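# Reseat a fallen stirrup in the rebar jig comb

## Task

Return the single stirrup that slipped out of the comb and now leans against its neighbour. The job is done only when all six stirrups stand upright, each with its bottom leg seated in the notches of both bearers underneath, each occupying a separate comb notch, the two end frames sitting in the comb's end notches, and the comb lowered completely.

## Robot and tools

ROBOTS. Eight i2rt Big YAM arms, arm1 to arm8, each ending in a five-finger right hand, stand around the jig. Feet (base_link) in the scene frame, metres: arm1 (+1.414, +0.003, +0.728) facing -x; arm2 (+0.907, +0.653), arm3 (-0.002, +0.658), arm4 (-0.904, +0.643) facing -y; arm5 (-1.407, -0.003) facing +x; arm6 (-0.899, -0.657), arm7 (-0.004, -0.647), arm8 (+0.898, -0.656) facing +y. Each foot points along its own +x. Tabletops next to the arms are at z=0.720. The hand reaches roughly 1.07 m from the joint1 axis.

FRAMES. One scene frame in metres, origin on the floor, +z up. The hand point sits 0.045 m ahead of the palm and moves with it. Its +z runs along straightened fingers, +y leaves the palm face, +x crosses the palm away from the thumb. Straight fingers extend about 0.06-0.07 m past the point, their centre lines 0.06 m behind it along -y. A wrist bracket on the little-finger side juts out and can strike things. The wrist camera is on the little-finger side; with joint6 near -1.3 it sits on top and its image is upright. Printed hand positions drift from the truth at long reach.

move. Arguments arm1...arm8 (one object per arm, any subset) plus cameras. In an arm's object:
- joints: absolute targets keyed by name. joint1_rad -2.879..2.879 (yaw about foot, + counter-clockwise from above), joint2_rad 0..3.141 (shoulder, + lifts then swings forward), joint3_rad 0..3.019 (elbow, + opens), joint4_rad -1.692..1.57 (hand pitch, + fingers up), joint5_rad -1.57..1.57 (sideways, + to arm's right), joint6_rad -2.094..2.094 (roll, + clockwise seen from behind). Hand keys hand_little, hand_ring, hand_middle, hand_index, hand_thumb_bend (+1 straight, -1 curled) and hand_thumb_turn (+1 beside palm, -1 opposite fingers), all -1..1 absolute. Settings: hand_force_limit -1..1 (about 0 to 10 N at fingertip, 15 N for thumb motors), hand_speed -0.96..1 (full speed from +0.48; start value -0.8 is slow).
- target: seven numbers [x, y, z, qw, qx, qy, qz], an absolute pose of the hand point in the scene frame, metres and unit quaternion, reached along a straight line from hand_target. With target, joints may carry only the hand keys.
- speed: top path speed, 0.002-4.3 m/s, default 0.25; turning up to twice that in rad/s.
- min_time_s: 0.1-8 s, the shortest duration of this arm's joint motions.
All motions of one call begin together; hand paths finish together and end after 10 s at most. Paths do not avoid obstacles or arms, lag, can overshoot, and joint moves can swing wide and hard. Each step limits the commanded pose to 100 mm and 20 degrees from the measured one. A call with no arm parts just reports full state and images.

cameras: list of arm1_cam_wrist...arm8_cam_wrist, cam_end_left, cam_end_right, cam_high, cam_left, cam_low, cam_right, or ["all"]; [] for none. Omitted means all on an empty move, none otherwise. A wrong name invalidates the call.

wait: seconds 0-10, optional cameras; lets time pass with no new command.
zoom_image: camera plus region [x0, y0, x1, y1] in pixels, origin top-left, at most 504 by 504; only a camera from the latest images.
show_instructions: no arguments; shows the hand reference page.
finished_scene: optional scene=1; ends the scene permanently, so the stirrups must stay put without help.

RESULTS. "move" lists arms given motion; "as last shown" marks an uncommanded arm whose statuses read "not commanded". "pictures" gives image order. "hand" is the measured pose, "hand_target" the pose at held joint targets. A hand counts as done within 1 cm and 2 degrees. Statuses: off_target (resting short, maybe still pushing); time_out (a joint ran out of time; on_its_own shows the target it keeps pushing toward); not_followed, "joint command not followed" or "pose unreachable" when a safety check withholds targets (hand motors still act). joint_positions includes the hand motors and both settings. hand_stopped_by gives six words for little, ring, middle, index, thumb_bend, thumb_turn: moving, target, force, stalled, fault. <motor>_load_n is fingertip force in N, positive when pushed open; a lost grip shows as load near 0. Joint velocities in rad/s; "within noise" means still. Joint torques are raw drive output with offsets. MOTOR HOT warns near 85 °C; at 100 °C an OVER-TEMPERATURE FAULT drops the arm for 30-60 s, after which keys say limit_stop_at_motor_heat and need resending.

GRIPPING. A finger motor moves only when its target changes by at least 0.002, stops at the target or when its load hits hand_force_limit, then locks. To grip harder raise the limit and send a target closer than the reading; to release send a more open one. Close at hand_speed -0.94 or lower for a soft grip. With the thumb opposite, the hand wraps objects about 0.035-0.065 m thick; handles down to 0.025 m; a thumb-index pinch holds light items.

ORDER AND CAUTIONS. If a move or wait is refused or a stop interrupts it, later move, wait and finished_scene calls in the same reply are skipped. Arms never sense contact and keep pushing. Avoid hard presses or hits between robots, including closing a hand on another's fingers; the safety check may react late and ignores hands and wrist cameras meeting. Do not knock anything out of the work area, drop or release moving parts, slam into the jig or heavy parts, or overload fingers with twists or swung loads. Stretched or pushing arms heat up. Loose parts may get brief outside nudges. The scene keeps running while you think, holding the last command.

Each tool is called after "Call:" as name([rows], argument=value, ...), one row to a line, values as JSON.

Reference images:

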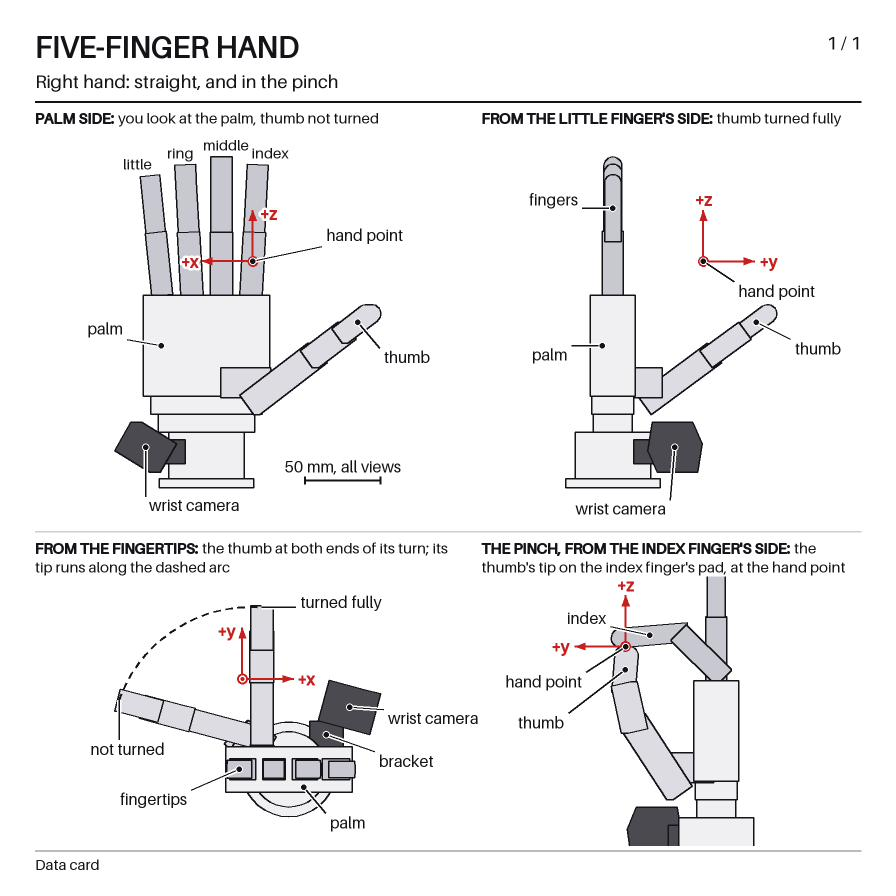

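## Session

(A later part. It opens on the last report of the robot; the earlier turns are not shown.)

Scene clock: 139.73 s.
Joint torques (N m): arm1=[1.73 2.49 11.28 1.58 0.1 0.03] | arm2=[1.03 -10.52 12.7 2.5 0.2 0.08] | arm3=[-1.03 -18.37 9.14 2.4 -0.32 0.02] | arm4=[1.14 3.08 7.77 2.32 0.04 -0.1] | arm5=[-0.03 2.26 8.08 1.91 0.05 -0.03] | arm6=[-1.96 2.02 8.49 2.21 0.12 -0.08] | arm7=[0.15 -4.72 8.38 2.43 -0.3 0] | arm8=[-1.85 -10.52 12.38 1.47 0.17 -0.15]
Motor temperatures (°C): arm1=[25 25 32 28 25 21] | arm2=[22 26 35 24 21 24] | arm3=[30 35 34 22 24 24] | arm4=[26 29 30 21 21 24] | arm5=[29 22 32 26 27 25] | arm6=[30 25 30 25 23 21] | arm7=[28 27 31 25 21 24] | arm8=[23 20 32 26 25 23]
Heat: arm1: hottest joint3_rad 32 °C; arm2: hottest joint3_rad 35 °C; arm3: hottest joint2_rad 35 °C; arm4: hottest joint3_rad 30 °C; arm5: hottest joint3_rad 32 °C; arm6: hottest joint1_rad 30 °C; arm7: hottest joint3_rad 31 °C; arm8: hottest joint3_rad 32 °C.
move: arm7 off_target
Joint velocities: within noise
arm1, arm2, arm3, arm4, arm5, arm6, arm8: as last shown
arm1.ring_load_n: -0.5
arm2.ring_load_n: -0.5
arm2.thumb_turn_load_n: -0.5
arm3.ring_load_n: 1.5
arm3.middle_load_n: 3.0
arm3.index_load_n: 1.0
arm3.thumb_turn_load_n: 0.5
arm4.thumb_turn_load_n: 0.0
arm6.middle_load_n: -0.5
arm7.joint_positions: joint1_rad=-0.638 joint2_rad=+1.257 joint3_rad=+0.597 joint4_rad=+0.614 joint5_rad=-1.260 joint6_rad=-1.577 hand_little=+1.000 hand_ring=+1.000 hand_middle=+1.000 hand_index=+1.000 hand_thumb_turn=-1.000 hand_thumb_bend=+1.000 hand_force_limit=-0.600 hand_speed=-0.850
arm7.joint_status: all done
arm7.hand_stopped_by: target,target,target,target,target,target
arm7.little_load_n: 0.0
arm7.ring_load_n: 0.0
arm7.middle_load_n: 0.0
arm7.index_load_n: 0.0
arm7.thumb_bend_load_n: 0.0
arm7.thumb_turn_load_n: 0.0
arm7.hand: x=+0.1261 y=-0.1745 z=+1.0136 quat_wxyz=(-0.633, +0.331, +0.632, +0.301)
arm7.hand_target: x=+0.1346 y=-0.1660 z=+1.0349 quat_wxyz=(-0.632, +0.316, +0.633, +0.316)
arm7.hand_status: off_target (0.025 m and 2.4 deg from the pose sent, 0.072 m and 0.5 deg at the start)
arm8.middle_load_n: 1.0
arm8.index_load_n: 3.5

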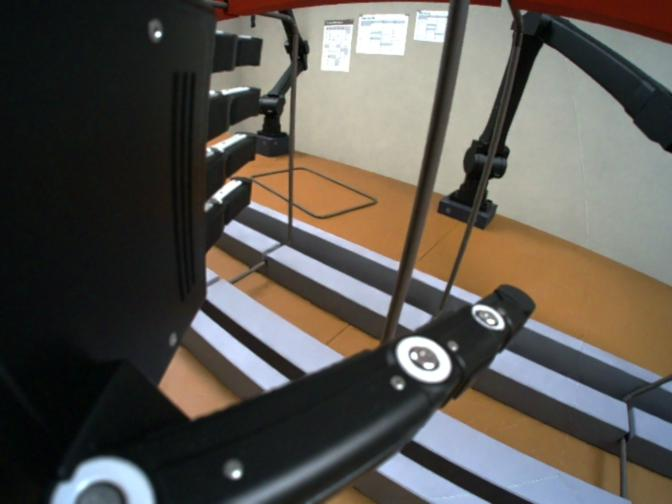

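Call:
move(arm7={"target": [0.168, -0.122, 1.038, 0.6325, -0.3162, -0.6325, -0.3162], "speed": 0.06}, cameras=["arm7_cam_wrist", "cam_right"])

Call:
zoom_image(camera="arm7_cam_wrist", region=[180, 50, 600, 400])

Scene clock: 142.40 s.
Joint torques (N m): arm1=[1.96 2.49 11.12 1.61 0.09 0.06] | arm2=[0.97 -10.52 12.7 2.5 0.2 0.08] | arm3=[-1.03 -18.49 9.16 2.37 -0.33 0.02] | arm4=[1.2 3.14 7.76 2.3 0.05 -0.09] | arm5=[0.03 1.67 8.18 2.03 0.07 -0.05] | arm6=[-2.26 2.02 8.5 2.21 0.12 -0.09] | arm7=[0.03 -6.36 8.4 2.63 -0.32 0] | arm8=[-1.85 -10.58 12.38 1.51 0.15 -0.14]
Motor temperatures (°C): arm1=[25 25 32 28 25 21] | arm2=[22 26 35 24 21 24] | arm3=[30 35 34 22 24 24] | arm4=[26 29 30 21 21 24] | arm5=[29 22 32 26 27 25] | arm6=[30 25 30 25 23 21] | arm7=[28 27 31 25 21 24] | arm8=[23 20 32 26 25 23]
Heat: arm1: hottest joint3_rad 32 °C; arm2: hottest joint3_rad 35 °C; arm3: hottest joint2_rad 35 °C; arm4: hottest joint3_rad 30 °C; arm5: hottest joint3_rad 32 °C; arm6: hottest joint1_rad 30 °C; arm7: hottest joint3_rad 31 °C; arm8: hottest joint3_rad 32 °C.
move: arm7 off_target
Joint velocities: within noise
arm1, arm2, arm3, arm4, arm5, arm6, arm8: as last shown
arm1.ring_load_n: 0.0
arm1.index_load_n: -0.5
arm2.ring_load_n: 0.0
arm2.thumb_turn_load_n: 0.0
arm3.index_load_n: 1.5
arm4.ring_load_n: -0.5
arm5.ring_load_n: 0.5
arm6.middle_load_n: 0.0
arm7.joint_positions: joint1_rad=-0.641 joint2_rad=+1.396 joint3_rad=+0.737 joint4_rad=+0.614 joint5_rad=-1.265 joint6_rad=-1.577 hand_little=+1.000 hand_ring=+1.000 hand_middle=+1.000 hand_index=+1.000 hand_thumb_turn=-1.000 hand_thumb_bend=+1.000 hand_force_limit=-0.600 hand_speed=-0.850
arm7.joint_status: not commanded
arm7.hand_stopped_by: target,target,target,target,target,target
arm7.little_load_n: 0.0
arm7.ring_load_n: 0.0
arm7.middle_load_n: 0.0
arm7.index_load_n: 0.0
arm7.thumb_bend_load_n: 0.0
arm7.thumb_turn_load_n: 0.0
arm7.hand: x=+0.1580 y=-0.1315 z=+1.0177 quat_wxyz=(-0.633, +0.330, +0.632, +0.301)
arm7.hand_target: x=+0.1675 y=-0.1230 z=+1.0381 quat_wxyz=(-0.632, +0.316, +0.633, +0.316)
arm7.hand_status: off_target (0.025 m and 2.4 deg from the pose sent, 0.071 m and 2.4 deg at the start)
arm8.index_load_n: 3.0
arm8.thumb_bend_load_n: 3.0

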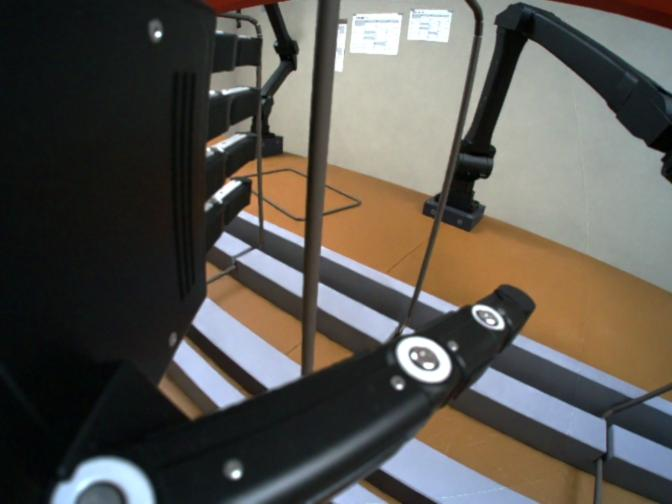

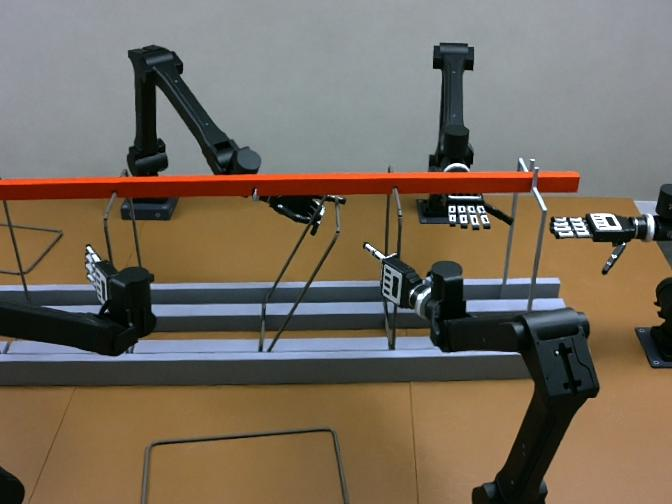

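Scaled by 1.200 from the camera's image (finer frame: 960x720).

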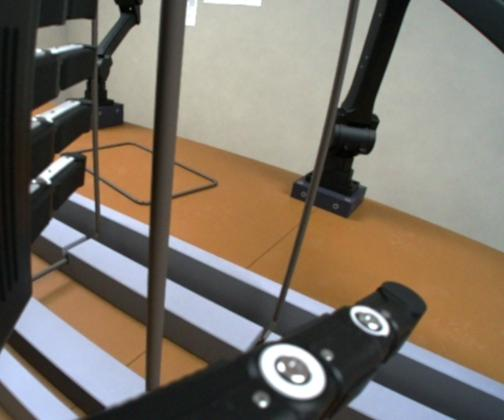

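Call:
move(arm7={"target": [0.172, -0.127, 1.038, 0.6325, -0.3162, -0.6325, -0.3162], "speed": 0.05})

Call:
move(arm7={"joints": {"hand_thumb_bend": 0.0, "hand_speed": -0.75, "hand_force_limit": -0.6}})

Call:
move(arm7={"joints": {"hand_index": -0.1, "hand_middle": -0.1, "hand_ring": -0.1, "hand_speed": -0.85, "hand_force_limit": -0.6}}, cameras=["arm7_cam_wrist", "cam_right"])

Call:
zoom_image(camera="arm7_cam_wrist", region=[180, 50, 600, 400])

Scene clock: 143.93 s.
Joint torques (N m): arm1=[1.67 2.2 11.49 1.5 0.09 0.05] | arm2=[0.97 -10.52 12.7 2.48 0.2 0.08] | arm3=[-1.2 -18.43 9.16 2.37 -0.32 0.04] | arm4=[1.26 3.25 7.77 2.35 0.04 -0.09] | arm5=[-0.15 1.85 8.16 2.04 0.06 -0.05] | arm6=[-2.02 2.02 8.46 2.21 0.12 -0.08] | arm7=[0.03 -6.65 8.17 2.54 -0.3 0.01] | arm8=[-1.73 -10.46 12.27 1.47 0.14 -0.15]
Motor temperatures (°C): arm1=[25 25 32 28 25 21] | arm2=[22 26 35 24 21 24] | arm3=[30 35 34 22 24 24] | arm4=[26 29 31 21 21 24] | arm5=[29 22 32 26 27 25] | arm6=[30 25 30 25 23 21] | arm7=[28 27 31 25 21 24] | arm8=[23 20 32 25 25 23]
Heat: arm1: hottest joint3_rad 32 °C; arm2: hottest joint3_rad 35 °C; arm3: hottest joint2_rad 35 °C; arm4: hottest joint3_rad 31 °C; arm5: hottest joint3_rad 32 °C; arm6: hottest joint1_rad 30 °C; arm7: hottest joint3_rad 31 °C; arm8: hottest joint3_rad 32 °C.
move: arm7 off_target
Joint velocities: within noise
arm1, arm2, arm3, arm4, arm5, arm6, arm8: as last shown
arm2.thumb_turn_load_n: -0.5
arm3.index_load_n: 1.0
arm3.thumb_turn_load_n: 1.0
arm4.ring_load_n: 0.0
arm5.ring_load_n: 0.0
arm6.index_load_n: 0.5
arm7.joint_positions: joint1_rad=-0.656 joint2_rad=+1.396 joint3_rad=+0.737 joint4_rad=+0.614 joint5_rad=-1.279 joint6_rad=-1.577 hand_little=+1.000 hand_ring=+1.000 hand_middle=+1.000 hand_index=+1.000 hand_thumb_turn=-1.000 hand_thumb_bend=+1.000 hand_force_limit=-0.600 hand_speed=-0.850
arm7.joint_status: not commanded
arm7.hand_stopped_by: target,target,target,target,target,target
arm7.little_load_n: 0.0
arm7.ring_load_n: 0.0
arm7.middle_load_n: 0.0
arm7.index_load_n: 0.0
arm7.thumb_bend_load_n: 0.0
arm7.thumb_turn_load_n: 0.0
arm7.hand: x=+0.1628 y=-0.1349 z=+1.0178 quat_wxyz=(-0.633, +0.330, +0.632, +0.301)
arm7.hand_target: x=+0.1716 y=-0.1278 z=+1.0381 quat_wxyz=(-0.632, +0.316, +0.633, +0.316)
arm7.hand_status: off_target (0.024 m and 2.4 deg from the pose sent, 0.025 m and 2.4 deg at the start)
arm8.index_load_n: 2.5
arm8.thumb_bend_load_n: 2.5
pictures: none

Scene clock: 147.20 s.
Joint torques (N m): arm1=[1.85 1.67 11 1.55 0.11 0.07] | arm2=[0.91 -10.52 12.71 2.5 0.2 0.08] | arm3=[-1.14 -18.61 9.16 2.33 -0.35 0.02] | arm4=[1.14 3.08 7.75 2.33 0.04 -0.1] | arm5=[-0.03 2.02 8.08 2 0.14 -0.03] | arm6=[-2.2 2.14 8.51 2.21 0.11 -0.09] | arm7=[0.32 -6.53 8.12 2.67 -0.33 0.02] | arm8=[-1.96 -10.34 12.33 1.42 0.16 -0.14]
Motor temperatures (°C): arm1=[25 25 33 28 25 21] | arm2=[22 26 36 24 21 24] | arm3=[30 35 34 22 24 24] | arm4=[26 29 31 21 21 24] | arm5=[28 22 32 26 27 25] | arm6=[30 25 30 25 23 21] | arm7=[28 27 31 25 21 24] | arm8=[23 20 32 25 25 23]
Heat: arm1: hottest joint3_rad 33 °C; arm2: hottest joint3_rad 36 °C; arm3: hottest joint2_rad 35 °C; arm4: hottest joint3_rad 31 °C; arm5: hottest joint3_rad 32 °C; arm6: hottest joint1_rad 30 °C; arm7: hottest joint3_rad 31 °C; arm8: hottest joint3_rad 32 °C.
move: arm7 done
Joint velocities: within noise
arm1, arm2, arm3, arm4, arm5, arm6, arm8: as last shown
arm3.little_load_n: -0.5
arm3.ring_load_n: 2.0
arm3.index_load_n: 1.5
arm6.index_load_n: 0.0
arm7.joint_positions: joint1_rad=-0.656 joint2_rad=+1.396 joint3_rad=+0.737 joint4_rad=+0.614 joint5_rad=-1.279 joint6_rad=-1.577 hand_little=+1.000 hand_ring=+1.000 hand_middle=+1.000 hand_index=+1.000 hand_thumb_turn=-1.000 hand_thumb_bend=+0.000 hand_force_limit=-0.600 hand_speed=-0.750
arm7.joint_status: all done
arm7.hand_stopped_by: target,target,target,target,target,target
arm7.little_load_n: 0.0
arm7.ring_load_n: 0.0
arm7.middle_load_n: 0.0
arm7.index_load_n: 0.0
arm7.thumb_bend_load_n: 0.0
arm7.thumb_turn_load_n: 0.5
arm7.hand: x=+0.1628 y=-0.1349 z=+1.0178 quat_wxyz=(-0.633, +0.330, +0.632, +0.301)
arm7.hand_target: x=+0.1716 y=-0.1278 z=+1.0381 quat_wxyz=(-0.632, +0.316, +0.633, +0.316)
arm7.hand_status: not commanded
arm8.index_load_n: 3.0
arm8.thumb_bend_load_n: 3.0
pictures: none

Scene clock: 150.07 s.
Joint torques (N m): arm1=[2.26 2.84 11.21 1.61 0.08 0.07] | arm2=[0.97 -10.52 12.7 2.48 0.2 0.09] | arm3=[-1.08 -18.55 9.13 2.33 -0.33 0.03] | arm4=[1.2 3.19 7.75 2.33 0.05 -0.09] | arm5=[0.21 1.73 8.18 1.92 0.1 -0.06] | arm6=[-2.14 2.14 8.49 2.18 0.12 -0.1] | arm7=[-0.15 -6.48 8.16 2.45 0.15 -0.01] | arm8=[-1.85 -10.7 12.38 1.48 0.17 -0.15]
Motor temperatures (°C): arm1=[25 25 33 28 25 21] | arm2=[22 26 36 24 21 24] | arm3=[30 35 34 22 24 24] | arm4=[26 29 31 21 21 24] | arm5=[28 22 32 26 27 25] | arm6=[30 25 30 25 23 21] | arm7=[28 27 31 25 21 24] | arm8=[23 20 32 25 25 23]
Heat: arm1: hottest joint3_rad 33 °C; arm2: hottest joint3_rad 36 °C; arm3: hottest joint2_rad 35 °C; arm4: hottest joint3_rad 31 °C; arm5: hottest joint3_rad 32 °C; arm6: hottest joint1_rad 30 °C; arm7: hottest joint3_rad 31 °C; arm8: hottest joint3_rad 32 °C.
move: arm7 off_target
Joint velocities: within noise
arm1.joint_positions: joint1_rad=-0.095 joint2_rad=+0.083 joint3_rad=+0.371 joint4_rad=-0.273 joint5_rad=-0.083 joint6_rad=-0.008 hand_little=+1.000 hand_ring=+1.000 hand_middle=+1.000 hand_index=+1.000 hand_thumb_turn=+1.000 hand_thumb_bend=+1.000 hand_force_limit=+0.000 hand_speed=-0.500
arm1.joint_status: not commanded
arm1.hand_stopped_by: fault,target,target,target,target,target
arm1.little_load_n: 0.0
arm1.ring_load_n: 0.0
arm1.middle_load_n: 0.0
arm1.index_load_n: -0.5
arm1.thumb_bend_load_n: 0.0
arm1.thumb_turn_load_n: -0.5
arm1.hand: x=+1.1281 y=-0.0168 z=+1.0092 quat_wxyz=(+0.508, -0.496, -0.496, +0.500)
arm1.hand_target: x=+1.1297 y=-0.0199 z=+1.0001 quat_wxyz=(+0.500, -0.500, -0.500, +0.500)
arm1.hand_status: not commanded
arm2, arm3, arm8: as last shown
arm3.little_load_n: 0.0
arm3.ring_load_n: 1.5
arm3.thumb_bend_load_n: 4.5
arm4.joint_positions: joint1_rad=+0.384 joint2_rad=+0.552 joint3_rad=+1.350 joint4_rad=-1.286 joint5_rad=+0.102 joint6_rad=-0.981 hand_little=+1.000 hand_ring=+1.000 hand_middle=+1.000 hand_index=+1.000 hand_thumb_turn=+1.000 hand_thumb_bend=+1.000 hand_force_limit=+0.000 hand_speed=-0.800
arm4.joint_status: not commanded
arm4.hand_stopped_by: target,target,target,target,target,target
arm4.little_load_n: 0.0
arm4.ring_load_n: 0.0
arm4.middle_load_n: 0.0
arm4.index_load_n: 0.0
arm4.thumb_bend_load_n: 0.0
arm4.thumb_turn_load_n: 0.0
arm4.hand: x=-0.8792 y=+0.4314 z=+1.2836 quat_wxyz=(+0.195, +0.515, -0.683, +0.479)
arm4.hand_target: x=-0.8796 y=+0.4322 z=+1.2924 quat_wxyz=(+0.197, +0.511, -0.679, +0.488)
arm4.hand_status: not commanded
arm5.joint_positions: joint1_rad=+0.098 joint2_rad=+0.650 joint3_rad=+1.435 joint4_rad=-1.275 joint5_rad=+0.139 joint6_rad=-1.336 hand_little=+1.000 hand_ring=+1.000 hand_middle=+1.000 hand_index=+1.000 hand_thumb_turn=+1.000 hand_thumb_bend=+1.000 hand_force_limit=+0.000 hand_speed=-0.800
arm5.joint_status: not commanded
arm5.hand_stopped_by: target,target,target,target,target,target
arm5.little_load_n: 0.0
arm5.ring_load_n: 0.0
arm5.middle_load_n: 0.0
arm5.index_load_n: 0.0
arm5.thumb_bend_load_n: 0.0
arm5.thumb_turn_load_n: 0.0
arm5.hand: x=-1.1677 y=-0.0576 z=+1.2974 quat_wxyz=(-0.025, +0.847, -0.095, +0.522)
arm5.hand_target: x=-1.1690 y=-0.0577 z=+1.3064 quat_wxyz=(-0.027, +0.842, -0.095, +0.531)
arm5.hand_status: not commanded
arm6.joint_positions: joint1_rad=-0.123 joint2_rad=+0.630 joint3_rad=+1.447 joint4_rad=-1.200 joint5_rad=+0.216 joint6_rad=-1.427 hand_little=+1.000 hand_ring=+1.000 hand_middle=+1.000 hand_index=+1.000 hand_thumb_turn=+1.000 hand_thumb_bend=+1.000 hand_force_limit=+0.000 hand_speed=-0.800
arm6.joint_status: not commanded
arm6.hand_stopped_by: target,target,target,target,target,target
arm6.little_load_n: 0.0
arm6.ring_load_n: 0.0
arm6.middle_load_n: 0.0
arm6.index_load_n: 0.0
arm6.thumb_bend_load_n: 0.0
arm6.thumb_turn_load_n: 0.0
arm6.hand: x=-0.7750 y=-0.4274 z=+1.2815 quat_wxyz=(-0.330, +0.693, +0.455, +0.451)
arm6.hand_target: x=-0.7752 y=-0.4293 z=+1.2898 quat_wxyz=(-0.337, +0.690, +0.451, +0.456)
arm6.hand_status: not commanded
arm7.joint_positions: joint1_rad=-0.653 joint2_rad=+1.396 joint3_rad=+0.737 joint4_rad=+0.615 joint5_rad=-1.290 joint6_rad=-1.575 hand_little=+1.000 hand_ring=+0.404 hand_middle=+0.362 hand_index=+0.334 hand_thumb_turn=-1.000 hand_thumb_bend=+0.000 hand_force_limit=-0.600 hand_speed=-0.850
arm7.joint_status: hand_ring off_target (ended at +0.404, target -0.100); hand_middle off_target (ended at +0.362, target -0.100); hand_index off_target (ended at +0.334, target -0.100); the others done
arm7.hand_stopped_by: target,force,force,force,target,target
arm7.little_load_n: 0.0
arm7.ring_load_n: 0.0
arm7.middle_load_n: 0.5
arm7.index_load_n: 2.0
arm7.thumb_bend_load_n: 0.0
arm7.thumb_turn_load_n: 0.5
arm7.hand: x=+0.1595 y=-0.1352 z=+1.0180 quat_wxyz=(-0.636, +0.326, +0.634, +0.297)
arm7.hand_target: x=+0.1715 y=-0.1278 z=+1.0381 quat_wxyz=(-0.632, +0.316, +0.633, +0.316)
arm7.hand_status: not commanded
arm8.thumb_bend_load_n: 2.5

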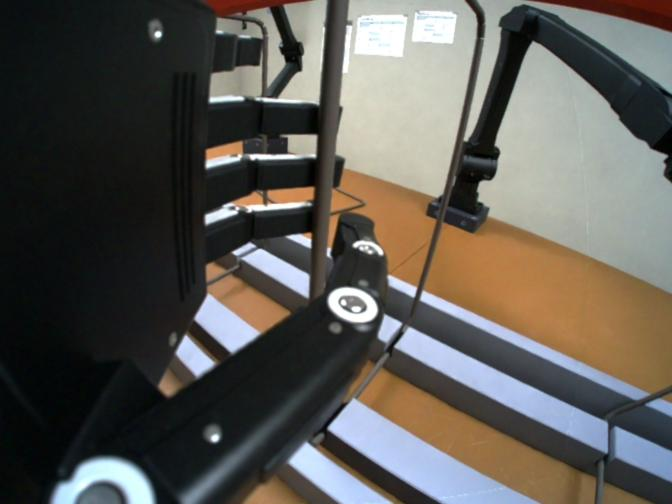

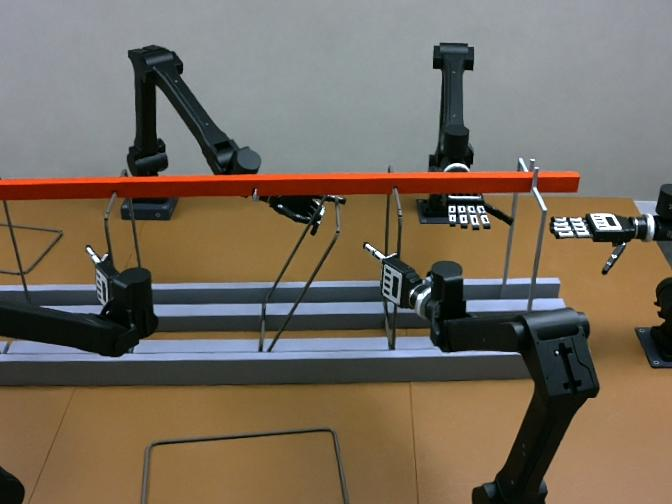

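Scaled by 1.200 from the camera's image (finer frame: 960x720).

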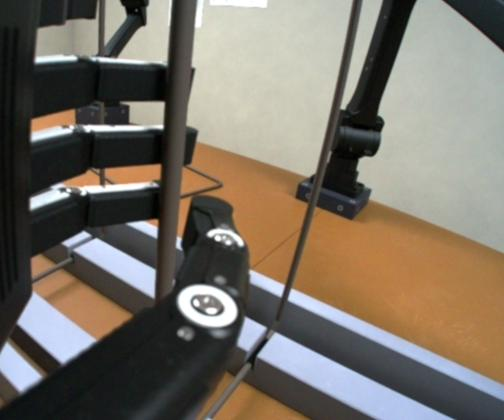

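Call:
move(arm7={"joints": {"hand_thumb_bend": -0.8, "hand_speed": -0.85, "hand_force_limit": -0.65}}, cameras=["arm7_cam_wrist"])

Call:
zoom_image(camera="arm7_cam_wrist", region=[180, 50, 600, 400])

Scene clock: 154.57 s.
Joint torques (N m): arm1=[1.38 2.26 11.11 1.57 0.05 0.06] | arm2=[0.97 -10.46 12.7 2.5 0.2 0.08] | arm3=[-1.14 -18.32 9.18 2.32 -0.34 0.04] | arm4=[1.14 3.02 7.77 2.33 0.04 -0.1] | arm5=[-0.15 2.02 8.13 1.85 0.07 -0.06] | arm6=[-2.08 2.02 8.47 2.21 0.11 -0.09] | arm7=[-0.03 -6.65 8.12 2.54 0.13 -0.01] | arm8=[-1.96 -10.58 12.33 1.44 0.16 -0.14]
Motor temperatures (°C): arm1=[25 25 33 28 25 21] | arm2=[22 26 36 24 21 24] | arm3=[30 35 34 22 24 24] | arm4=[26 29 31 21 21 24] | arm5=[28 22 32 26 27 25] | arm6=[30 25 30 25 23 21] | arm7=[28 27 31 25 21 24] | arm8=[23 20 32 25 25 23]
Heat: arm1: hottest joint3_rad 33 °C; arm2: hottest joint3_rad 36 °C; arm3: hottest joint2_rad 35 °C; arm4: hottest joint3_rad 31 °C; arm5: hottest joint3_rad 32 °C; arm6: hottest joint1_rad 30 °C; arm7: hottest joint3_rad 31 °C; arm8: hottest joint3_rad 32 °C.
move: arm7 done
Joint velocities: within noise
arm1, arm2, arm3, arm4, arm5, arm6, arm8: as last shown
arm1.middle_load_n: -0.5
arm1.index_load_n: 0.0
arm1.thumb_turn_load_n: 0.0
arm3.ring_load_n: 2.0
arm3.thumb_bend_load_n: 5.0
arm4.middle_load_n: -0.5
arm7.joint_positions: joint1_rad=-0.653 joint2_rad=+1.396 joint3_rad=+0.737 joint4_rad=+0.615 joint5_rad=-1.290 joint6_rad=-1.575 hand_little=+1.000 hand_ring=+0.404 hand_middle=+0.362 hand_index=+0.334 hand_thumb_turn=-1.000 hand_thumb_bend=-0.800 hand_force_limit=-0.650 hand_speed=-0.850
arm7.joint_status: all done
arm7.hand_stopped_by: target,force,force,force,target,target
arm7.little_load_n: 0.0
arm7.ring_load_n: 0.0
arm7.middle_load_n: 0.5
arm7.index_load_n: 2.0
arm7.thumb_bend_load_n: 0.0
arm7.thumb_turn_load_n: 0.0
arm7.hand: x=+0.1595 y=-0.1352 z=+1.0180 quat_wxyz=(-0.636, +0.326, +0.634, +0.297)
arm7.hand_target: x=+0.1715 y=-0.1278 z=+1.0381 quat_wxyz=(-0.632, +0.316, +0.633, +0.316)
arm7.hand_status: not commanded
arm8.index_load_n: 2.5
arm8.thumb_bend_load_n: 3.0

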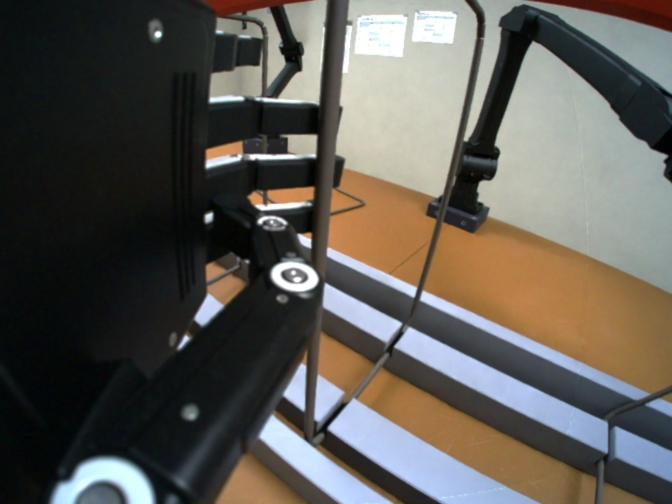

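Scaled by 1.200 from the camera's image (finer frame: 960x720).

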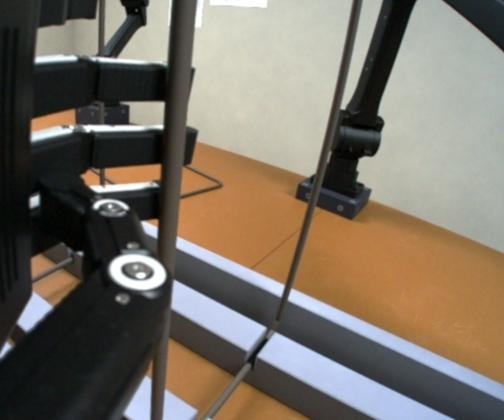

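Call:
move(arm2={"target": [0.902, -0.03, 1.11, 0.0, 0.0, 0.6852, -0.7283], "speed": 0.05}, cameras=["cam_right", "cam_end_right"])

Call:
zoom_image(camera="cam_right", region=[380, 150, 600, 250])

Call:
zoom_image(camera="cam_end_right", region=[280, 180, 600, 380])

Scene clock: 155.87 s.
Joint torques (N m): arm1=[1.26 1.85 11.38 1.35 0.11 0.03] | arm2=[1.03 -11.87 13.41 1.98 0.2 0.06] | arm3=[-1.08 -18.43 9.11 2.32 -0.33 0.03] | arm4=[1.2 3.14 7.75 2.32 0.05 -0.09] | arm5=[-0.21 2.08 8.25 2 0.1 -0.06] | arm6=[-2.08 2.08 8.49 2.17 0.12 -0.09] | arm7=[0.03 -6.59 8.16 2.48 0.16 0.01] | arm8=[-1.96 -10.52 12.3 1.44 0.15 -0.13]
Motor temperatures (°C): arm1=[25 25 33 28 25 21] | arm2=[22 26 36 24 21 24] | arm3=[30 35 34 22 24 24] | arm4=[26 29 31 21 21 24] | arm5=[28 22 32 26 27 25] | arm6=[30 25 30 25 23 21] | arm7=[28 27 31 25 21 24] | arm8=[23 20 32 25 25 23]
Heat: arm1: hottest joint3_rad 33 °C; arm2: hottest joint3_rad 36 °C; arm3: hottest joint2_rad 35 °C; arm4: hottest joint3_rad 31 °C; arm5: hottest joint3_rad 32 °C; arm6: hottest joint1_rad 30 °C; arm7: hottest joint3_rad 31 °C; arm8: hottest joint3_rad 32 °C.
move: arm2 off_target
Joint velocities: within noise
arm1, arm3, arm4, arm5, arm6, arm7, arm8: as last shown
arm1.middle_load_n: 0.0
arm2.joint_positions: joint1_rad=-0.099 joint2_rad=+1.457 joint3_rad=+1.151 joint4_rad=+0.292 joint5_rad=-0.072 joint6_rad=-0.009 hand_little=+1.000 hand_ring=+1.000 hand_middle=+1.000 hand_index=+1.000 hand_thumb_turn=+1.000 hand_thumb_bend=+1.000 hand_force_limit=+0.000 hand_speed=-0.800
arm2.joint_status: not commanded
arm2.hand_stopped_by: target,target,target,target,target,target
arm2.little_load_n: 0.0
arm2.ring_load_n: 0.0
arm2.middle_load_n: -0.5
arm2.index_load_n: 0.0
arm2.thumb_bend_load_n: 0.0
arm2.thumb_turn_load_n: -0.5
arm2.hand: x=+0.8969 y=-0.0189 z=+1.0677 quat_wxyz=(+0.003, +0.000, -0.708, +0.707)
arm2.hand_target: x=+0.9020 y=-0.0270 z=+1.1096 quat_wxyz=(+0.000, +0.000, -0.685, +0.728)
arm2.hand_status: off_target (0.044 m and 3.6 deg from the pose sent, 0.052 m and 3.0 deg at the start)
arm3.index_load_n: 1.0
arm3.thumb_turn_load_n: 0.5
arm4.middle_load_n: 0.0
arm5.little_load_n: 0.5
arm7.index_load_n: 1.5
arm8.joint_positions: joint1_rad=+0.215 joint2_rad=+1.336 joint3_rad=+0.680 joint4_rad=+0.605 joint5_rad=-0.401 joint6_rad=-1.548 hand_little=+1.000 hand_ring=-0.027 hand_middle=-0.009 hand_index=+0.001 hand_thumb_turn=-1.000 hand_thumb_bend=-0.714 hand_force_limit=-0.650 hand_speed=-0.900
arm8.ring_load_n: 0.0
arm8.index_load_n: 3.0
arm8.thumb_bend_load_n: 2.5
arm8.hand_target: x=+0.7339 y=-0.0941 z=+1.0382 quat_wxyz=(-0.632, +0.316, +0.632, +0.316)
pictures: cam_end_right, cam_right

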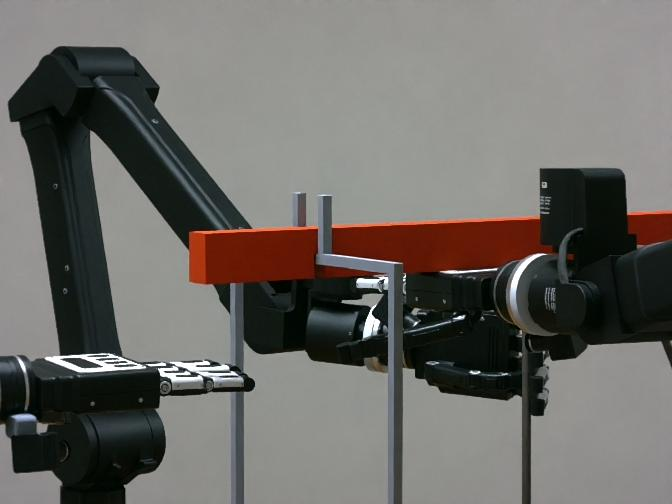

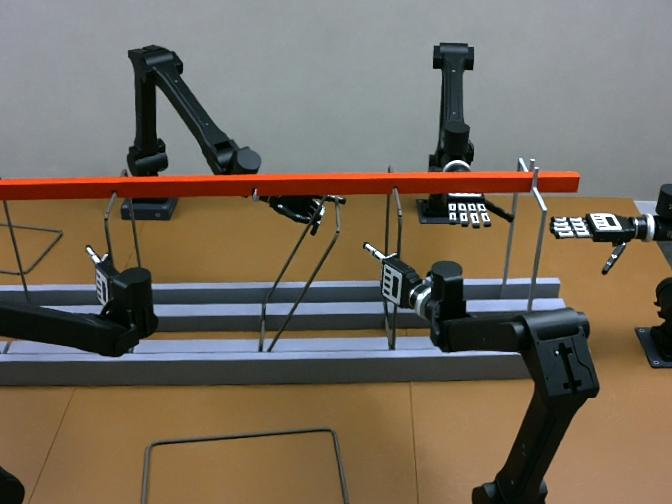

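Scaled by 2.291 from the camera's image (finer frame: 960x720).

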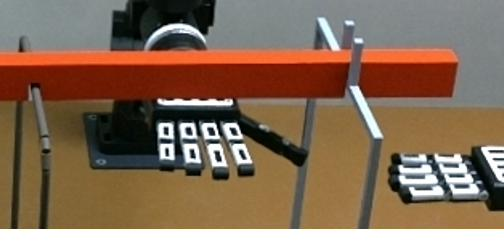

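Scaled by 1.575 from the camera's image (finer frame: 960x720).

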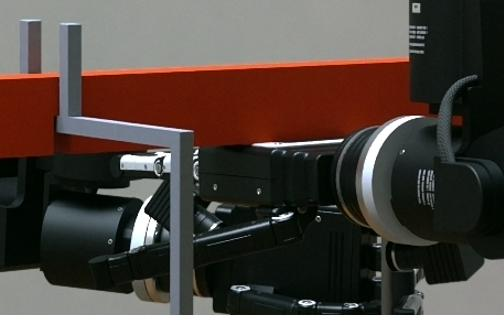

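Call:
move(arm2={"target": [0.902, -0.03, 1.13, 0, 0, 0.6852, -0.7283], "speed": 0.04}, cameras=["cam_right", "cam_end_right"])

Scene clock: 158.13 s.
Joint torques (N m): arm1=[1.73 2.43 11.37 1.43 0.1 0.05] | arm2=[0.97 -13.16 14.45 2.26 0.19 0.02] | arm3=[-1.26 -18.43 9.1 2.37 -0.33 0.02] | arm4=[1.2 3.19 7.71 2.29 0.06 -0.1] | arm5=[-0.5 2.14 8.25 1.91 0.05 -0.04] | arm6=[-2.02 2.2 8.5 2.21 0.12 -0.09] | arm7=[0.09 -6.65 8.1 2.51 0.15 -0.01] | arm8=[-1.85 -10.34 12.3 1.48 0.17 -0.14]
Motor temperatures (°C): arm1=[25 25 33 28 25 21] | arm2=[22 26 37 24 21 24] | arm3=[30 35 34 22 24 24] | arm4=[26 29 31 21 21 24] | arm5=[28 22 32 26 27 25] | arm6=[30 25 30 25 23 21] | arm7=[28 27 31 25 21 24] | arm8=[23 20 32 25 25 23]
Heat: arm1: hottest joint3_rad 33 °C; arm2: hottest joint3_rad 37 °C; arm3: hottest joint2_rad 35 °C; arm4: hottest joint3_rad 31 °C; arm5: hottest joint3_rad 32 °C; arm6: hottest joint1_rad 30 °C; arm7: hottest joint3_rad 31 °C; arm8: hottest joint3_rad 32 °C.
move: arm2 off_target
Joint velocities: within noise
arm1, arm4, arm5, arm6, arm7: as last shown
arm2.joint_positions: joint1_rad=-0.099 joint2_rad=+1.457 joint3_rad=+1.174 joint4_rad=+0.233 joint5_rad=-0.071 joint6_rad=-0.005 hand_little=+1.000 hand_ring=+1.000 hand_middle=+1.000 hand_index=+1.000 hand_thumb_turn=+1.000 hand_thumb_bend=+1.000 hand_force_limit=+0.000 hand_speed=-0.800
arm2.joint_status: not commanded
arm2.hand_stopped_by: target,target,target,target,target,target
arm2.little_load_n: 0.0
arm2.ring_load_n: 0.0
arm2.middle_load_n: 0.0
arm2.index_load_n: 0.0
arm2.thumb_bend_load_n: 0.0
arm2.thumb_turn_load_n: -0.5
arm2.hand: x=+0.8971 y=-0.0190 z=+1.0666 quat_wxyz=(+0.001, -0.003, -0.720, +0.694)
arm2.hand_target: x=+0.9020 y=-0.0248 z=+1.1292 quat_wxyz=(+0.000, +0.000, -0.685, +0.728)
arm2.hand_status: off_target (0.065 m and 5.6 deg from the pose sent, 0.063 m and 3.6 deg at the start)
arm3.joint_positions: joint1_rad=+0.675 joint2_rad=+1.814 joint3_rad=+1.402 joint4_rad=-0.133 joint5_rad=-0.867 joint6_rad=-1.983 hand_little=+1.000 hand_ring=-0.299 hand_middle=-0.289 hand_index=-0.299 hand_thumb_turn=-1.000 hand_thumb_bend=-0.515 hand_force_limit=-0.500 hand_speed=-0.870
arm3.joint_status: not commanded
arm3.hand_stopped_by: target,target,force,force,force,target
arm3.little_load_n: 0.0
arm3.ring_load_n: 1.5
arm3.middle_load_n: 3.0
arm3.index_load_n: 1.0
arm3.thumb_bend_load_n: 5.0
arm3.thumb_turn_load_n: 1.0
arm3.hand: x=+0.5329 y=+0.1342 z=+0.9559 quat_wxyz=(-0.016, +0.816, +0.003, +0.578)
arm3.hand_target: x=+0.5211 y=+0.1241 z=+0.9749 quat_wxyz=(+0.000, +0.809, +0.000, +0.588)
arm3.hand_status: not commanded
arm4.thumb_turn_load_n: -0.5
arm5.little_load_n: 0.0
arm8.joint_positions: joint1_rad=+0.215 joint2_rad=+1.336 joint3_rad=+0.680 joint4_rad=+0.605 joint5_rad=-0.401 joint6_rad=-1.548 hand_little=+1.000 hand_ring=-0.027 hand_middle=-0.009 hand_index=+0.001 hand_thumb_turn=-1.000 hand_thumb_bend=-0.714 hand_force_limit=-0.650 hand_speed=-0.900
arm8.joint_status: not commanded
arm8.hand_stopped_by: target,force,force,force,force,target
arm8.little_load_n: 0.0
arm8.ring_load_n: 0.0
arm8.middle_load_n: 0.5
arm8.index_load_n: 2.5
arm8.thumb_bend_load_n: 2.5
arm8.thumb_turn_load_n: 0.5
arm8.hand: x=+0.7298 y=-0.1054 z=+1.0071 quat_wxyz=(-0.625, +0.329, +0.644, +0.295)
arm8.hand_target: x=+0.7339 y=-0.0941 z=+1.0382 quat_wxyz=(-0.632, +0.316, +0.632, +0.316)
arm8.hand_status: not commanded
pictures: cam_end_right, cam_right

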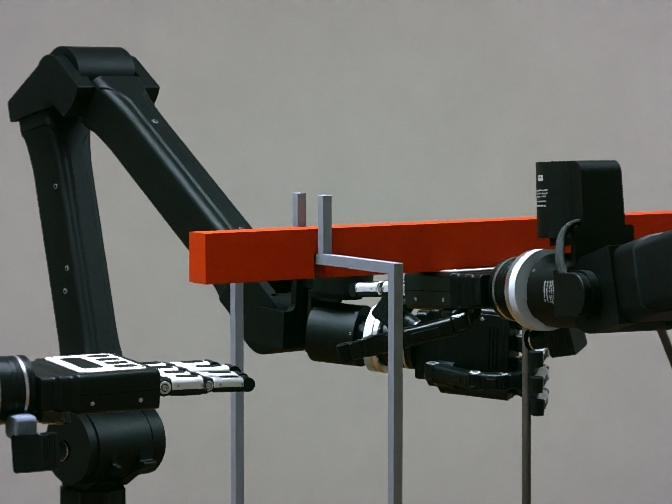

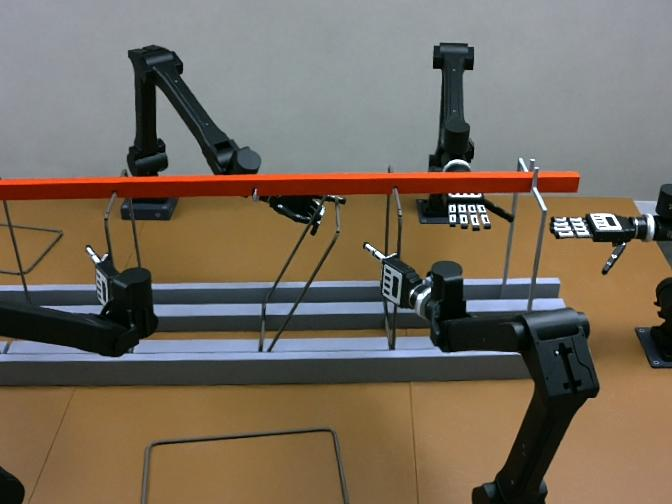

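Call:
move(arm2={"target": [0.902, -0.03, 1.15, 0, 0, 0.6852, -0.7283], "speed": 0.04}, cameras=["cam_right", "cam_end_right"])

Call:
zoom_image(camera="cam_end_right", region=[180, 160, 520, 415])

Scene clock: 159.40 s.
Joint torques (N m): arm1=[1.79 2.2 11.37 1.63 0.06 0.06] | arm2=[0.91 -14.45 15.56 2.52 0.18 0.02] | arm3=[-1.2 -18.43 9.17 2.41 -0.32 0.04] | arm4=[1.08 3.14 7.75 2.39 0.05 -0.1] | arm5=[0.03 1.67 8.2 1.88 0.12 -0.07] | arm6=[-2.08 1.96 8.49 2.21 0.12 -0.08] | arm7=[-0.03 -6.59 8.14 2.51 0.15 -0.01] | arm8=[-1.9 -10.52 12.3 1.48 0.17 -0.15]
Motor temperatures (°C): arm1=[25 25 33 28 25 21] | arm2=[22 26 37 24 21 24] | arm3=[30 35 34 22 24 24] | arm4=[26 29 31 21 21 24] | arm5=[28 22 32 26 27 25] | arm6=[30 25 30 25 23 21] | arm7=[28 28 31 25 21 24] | arm8=[23 20 32 25 25 23]
Heat: arm1: hottest joint3_rad 33 °C; arm2: hottest joint3_rad 37 °C; arm3: hottest joint2_rad 35 °C; arm4: hottest joint3_rad 31 °C; arm5: hottest joint3_rad 32 °C; arm6: hottest joint1_rad 30 °C; arm7: hottest joint3_rad 31 °C; arm8: hottest joint3_rad 32 °C.
move: arm2 off_target
Joint velocities: within noise
arm1, arm3, arm4, arm5, arm6, arm7, arm8: as last shown
arm1.little_load_n: -0.5
arm1.thumb_turn_load_n: -0.5
arm2.joint_positions: joint1_rad=-0.099 joint2_rad=+1.457 joint3_rad=+1.195 joint4_rad=+0.176 joint5_rad=-0.071 joint6_rad=-0.004 hand_little=+1.000 hand_ring=+1.000 hand_middle=+1.000 hand_index=+1.000 hand_thumb_turn=+1.000 hand_thumb_bend=+1.000 hand_force_limit=+0.000 hand_speed=-0.800
arm2.joint_status: not commanded
arm2.hand_stopped_by: target,target,target,target,target,target
arm2.little_load_n: 0.0
arm2.ring_load_n: 0.0
arm2.middle_load_n: 0.0
arm2.index_load_n: 0.0
arm2.thumb_bend_load_n: 0.0
arm2.thumb_turn_load_n: 0.0
arm2.hand: x=+0.8972 y=-0.0184 z=+1.0653 quat_wxyz=(+0.000, -0.004, -0.732, +0.681)
arm2.hand_target: x=+0.9021 y=-0.0219 z=+1.1487 quat_wxyz=(+0.000, +0.000, -0.685, +0.728)
arm2.hand_status: off_target (0.086 m and 7.7 deg from the pose sent, 0.084 m and 5.6 deg at the start)
arm3.index_load_n: 1.5
arm3.thumb_turn_load_n: 0.5
arm4.thumb_turn_load_n: 0.0
arm6.ring_load_n: -0.5
arm7.ring_load_n: 0.5
arm8.ring_load_n: 0.5
arm8.middle_load_n: 1.0
arm8.index_load_n: 3.0
arm8.thumb_bend_load_n: 3.0
pictures: cam_end_right, cam_right

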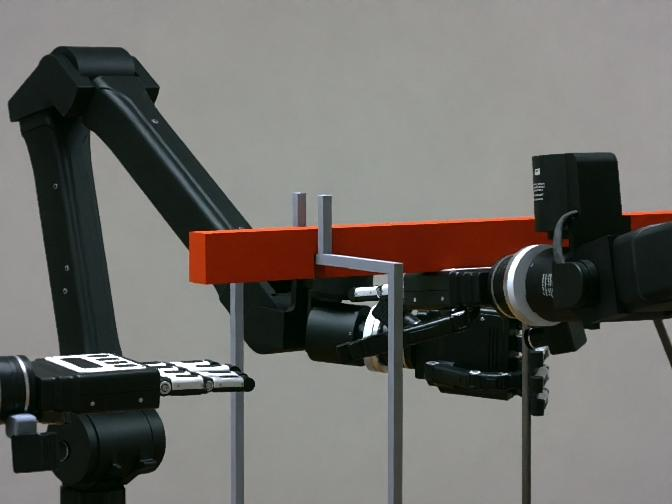

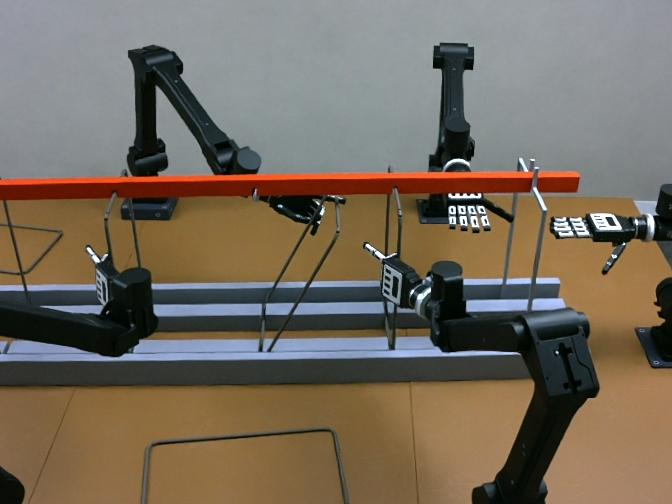

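Scaled by 1.482 from the camera's image (finer frame: 960x720).

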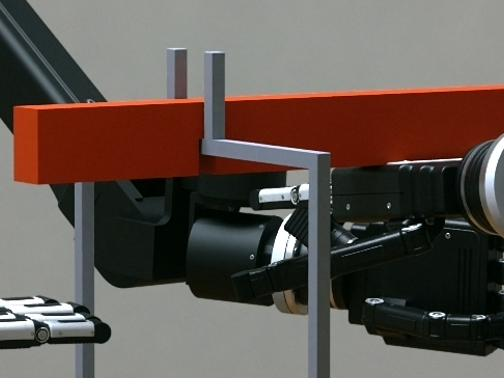

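Call:
move(arm2={"target": [0.902, -0.03, 1.165, 0, 0, 0.6852, -0.7283], "speed": 0.04}, cameras=["cam_end_right"])

Call:
zoom_image(camera="cam_end_right", region=[180, 160, 520, 415])

Scene clock: 161.17 s.
Joint torques (N m): arm1=[1.38 1.79 11.41 1.28 0.06 0.08] | arm2=[0.97 -15.09 16.38 2.74 0.16 0.01] | arm3=[-1.14 -18.67 9.13 2.33 -0.34 0.02] | arm4=[1.26 3.08 7.75 2.33 0.05 -0.1] | arm5=[-0.56 1.55 8.17 2.02 0.1 -0.08] | arm6=[-2.02 2.08 8.5 2.21 0.11 -0.08] | arm7=[0.03 -6.59 8.16 2.54 0.15 -0.02] | arm8=[-1.9 -10.64 12.34 1.5 0.16 -0.15]
Motor temperatures (°C): arm1=[25 25 33 28 25 21] | arm2=[22 26 38 24 21 24] | arm3=[30 35 34 22 24 24] | arm4=[26 29 31 21 21 24] | arm5=[28 22 32 26 27 25] | arm6=[30 25 30 25 23 21] | arm7=[28 28 31 25 21 24] | arm8=[23 20 32 25 25 23]
Heat: arm1: hottest joint3_rad 33 °C; arm2: hottest joint3_rad 38 °C; arm3: hottest joint2_rad 35 °C; arm4: hottest joint3_rad 31 °C; arm5: hottest joint3_rad 32 °C; arm6: hottest joint1_rad 30 °C; arm7: hottest joint3_rad 31 °C; arm8: hottest joint3_rad 32 °C.
move: arm2 off_target
Joint velocities: within noise
arm1, arm3, arm4, arm5, arm6, arm7, arm8: as last shown
arm1.little_load_n: 0.0
arm2.joint_positions: joint1_rad=-0.099 joint2_rad=+1.455 joint3_rad=+1.208 joint4_rad=+0.137 joint5_rad=-0.071 joint6_rad=-0.004 hand_little=+1.000 hand_ring=+1.000 hand_middle=+1.000 hand_index=+1.000 hand_thumb_turn=+1.000 hand_thumb_bend=+1.000 hand_force_limit=+0.000 hand_speed=-0.800
arm2.joint_status: not commanded
arm2.hand_stopped_by: target,target,target,target,target,target
arm2.little_load_n: 0.0
arm2.ring_load_n: 0.0
arm2.middle_load_n: -0.5
arm2.index_load_n: 0.0
arm2.thumb_bend_load_n: 0.0
arm2.thumb_turn_load_n: 0.0
arm2.hand: x=+0.8973 y=-0.0169 z=+1.0645 quat_wxyz=(-0.001, -0.005, -0.741, +0.672)
arm2.hand_target: x=+0.9021 y=-0.0191 z=+1.1619 quat_wxyz=(+0.000, +0.000, -0.685, +0.729)
arm2.hand_status: off_target (0.101 m and 9.1 deg from the pose sent, 0.100 m and 7.7 deg at the start; pose on its path clipped on 16 of 29 steps)
arm3.ring_load_n: 2.0
arm3.middle_load_n: 2.5
arm5.little_load_n: 0.5
arm6.ring_load_n: 0.0
arm7.ring_load_n: 0.0
arm8.joint_positions: joint1_rad=+0.215 joint2_rad=+1.336 joint3_rad=+0.680 joint4_rad=+0.605 joint5_rad=-0.402 joint6_rad=-1.548 hand_little=+1.000 hand_ring=-0.027 hand_middle=-0.009 hand_index=+0.001 hand_thumb_turn=-1.000 hand_thumb_bend=-0.714 hand_force_limit=-0.650 hand_speed=-0.900
arm8.ring_load_n: 0.0
arm8.middle_load_n: 0.5
arm8.index_load_n: 2.5
arm8.thumb_bend_load_n: 2.5

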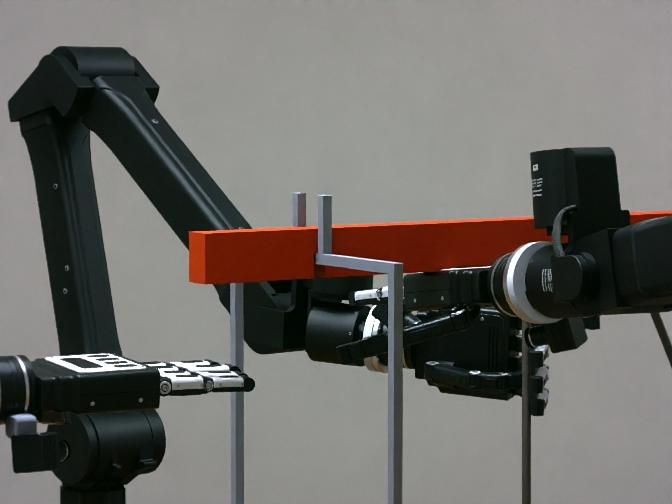

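Scaled by 1.482 from the camera's image (finer frame: 960x720).

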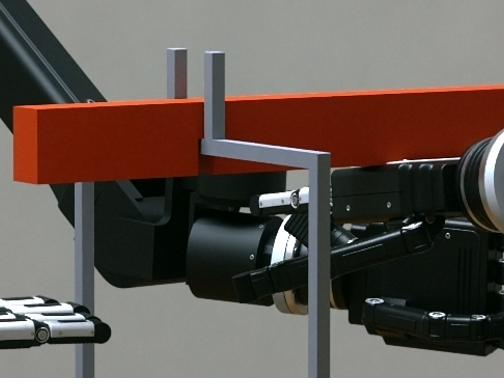

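Call:
move(arm2={"target": [0.902, -0.03, 1.18, 0, 0, 0.6560, -0.7547], "speed": 0.6}, cameras=["cam_end_right", "cam_right"])

Call:
zoom_image(camera="cam_end_right", region=[180, 160, 520, 415])

Scene clock: 164.17 s.
Joint torques (N m): arm1=[1.67 1.67 11.23 1.57 0.03 0.05] | arm2=[0.85 -15.44 14.41 5 0.15 0.01] | arm3=[-1.08 -18.55 9.16 2.32 -0.33 0.02] | arm4=[1.14 3.19 7.75 2.29 0.05 -0.09] | arm5=[-0.21 1.9 8.09 2.02 0.05 -0.09] | arm6=[-2.08 2.14 8.49 2.21 0.11 -0.08] | arm7=[0.03 -6.71 8.2 2.52 0.15 -0.01] | arm8=[-1.73 -10.7 12.31 1.5 0.18 -0.15]
Motor temperatures (°C): arm1=[25 25 33 28 25 21] | arm2=[22 26 39 24 21 24] | arm3=[30 35 34 22 24 24] | arm4=[26 29 31 21 21 24] | arm5=[28 22 32 26 27 25] | arm6=[30 25 30 25 23 21] | arm7=[28 28 31 25 21 24] | arm8=[23 20 32 25 25 23]
Heat: arm1: hottest joint3_rad 33 °C; arm2: hottest joint3_rad 39 °C; arm3: hottest joint2_rad 35 °C; arm4: hottest joint3_rad 31 °C; arm5: hottest joint3_rad 32 °C; arm6: hottest joint1_rad 30 °C; arm7: hottest joint3_rad 31 °C; arm8: hottest joint3_rad 32 °C.
move: arm2 off_target
Joint velocities: within noise
arm1, arm3, arm4, arm5, arm6, arm7, arm8: as last shown
arm1.thumb_turn_load_n: 0.0
arm2.joint_positions: joint1_rad=-0.099 joint2_rad=+1.454 joint3_rad=+1.208 joint4_rad=+0.182 joint5_rad=-0.071 joint6_rad=+0.001 hand_little=+1.000 hand_ring=+1.000 hand_middle=+1.000 hand_index=+1.000 hand_thumb_turn=+1.000 hand_thumb_bend=+1.000 hand_force_limit=+0.000 hand_speed=-0.800
arm2.joint_status: not commanded
arm2.hand_stopped_by: target,target,target,target,target,target
arm2.little_load_n: 0.0
arm2.ring_load_n: 0.0
arm2.middle_load_n: 0.0
arm2.index_load_n: 0.0
arm2.thumb_bend_load_n: 0.0
arm2.thumb_turn_load_n: 0.0
arm2.hand: x=+0.8976 y=-0.0204 z=+1.0771 quat_wxyz=(-0.002, -0.005, -0.725, +0.689)
arm2.hand_target: x=+0.9022 y=-0.0190 z=+1.1747 quat_wxyz=(+0.000, +0.000, -0.656, +0.755)
arm2.hand_status: off_target (0.103 m and 10.9 deg from the pose sent, 0.116 m and 13.6 deg at the start; pose on its path clipped on 25 of 29 steps)
arm3.middle_load_n: 3.0
arm3.index_load_n: 1.0
arm3.thumb_turn_load_n: 1.0
arm4.index_load_n: 0.5
arm5.little_load_n: 0.0
arm7.index_load_n: 2.0

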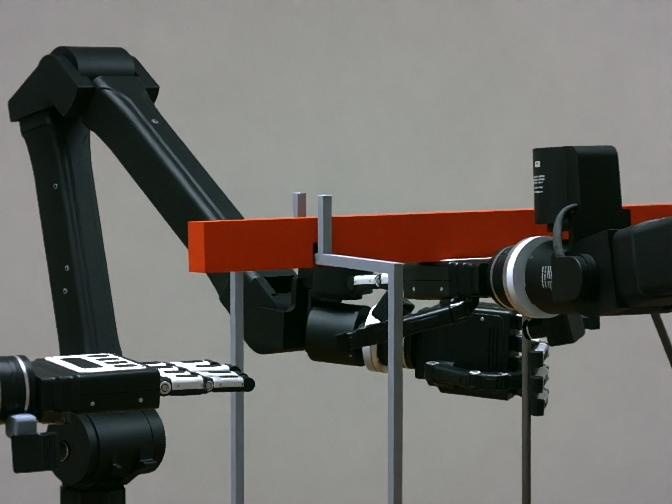

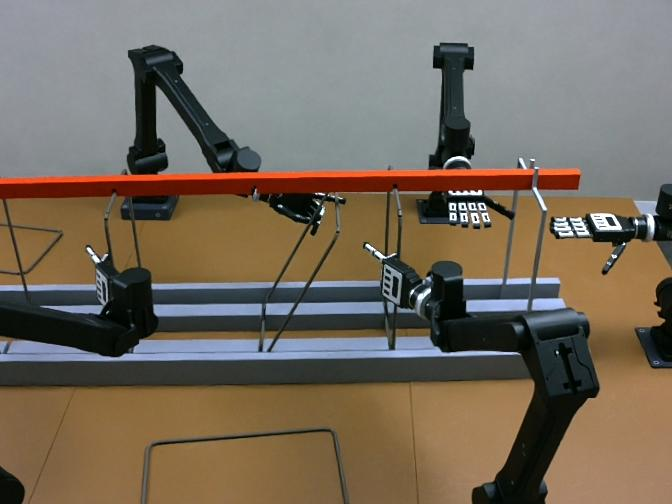

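Scaled by 1.482 from the camera's image (finer frame: 960x720).

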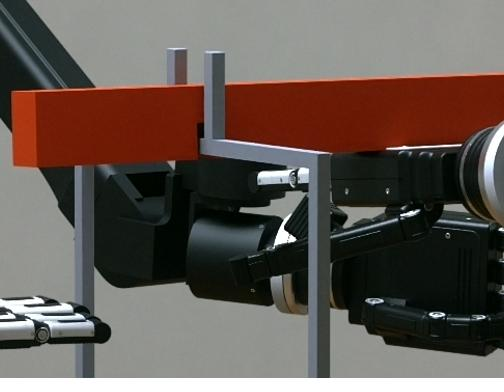

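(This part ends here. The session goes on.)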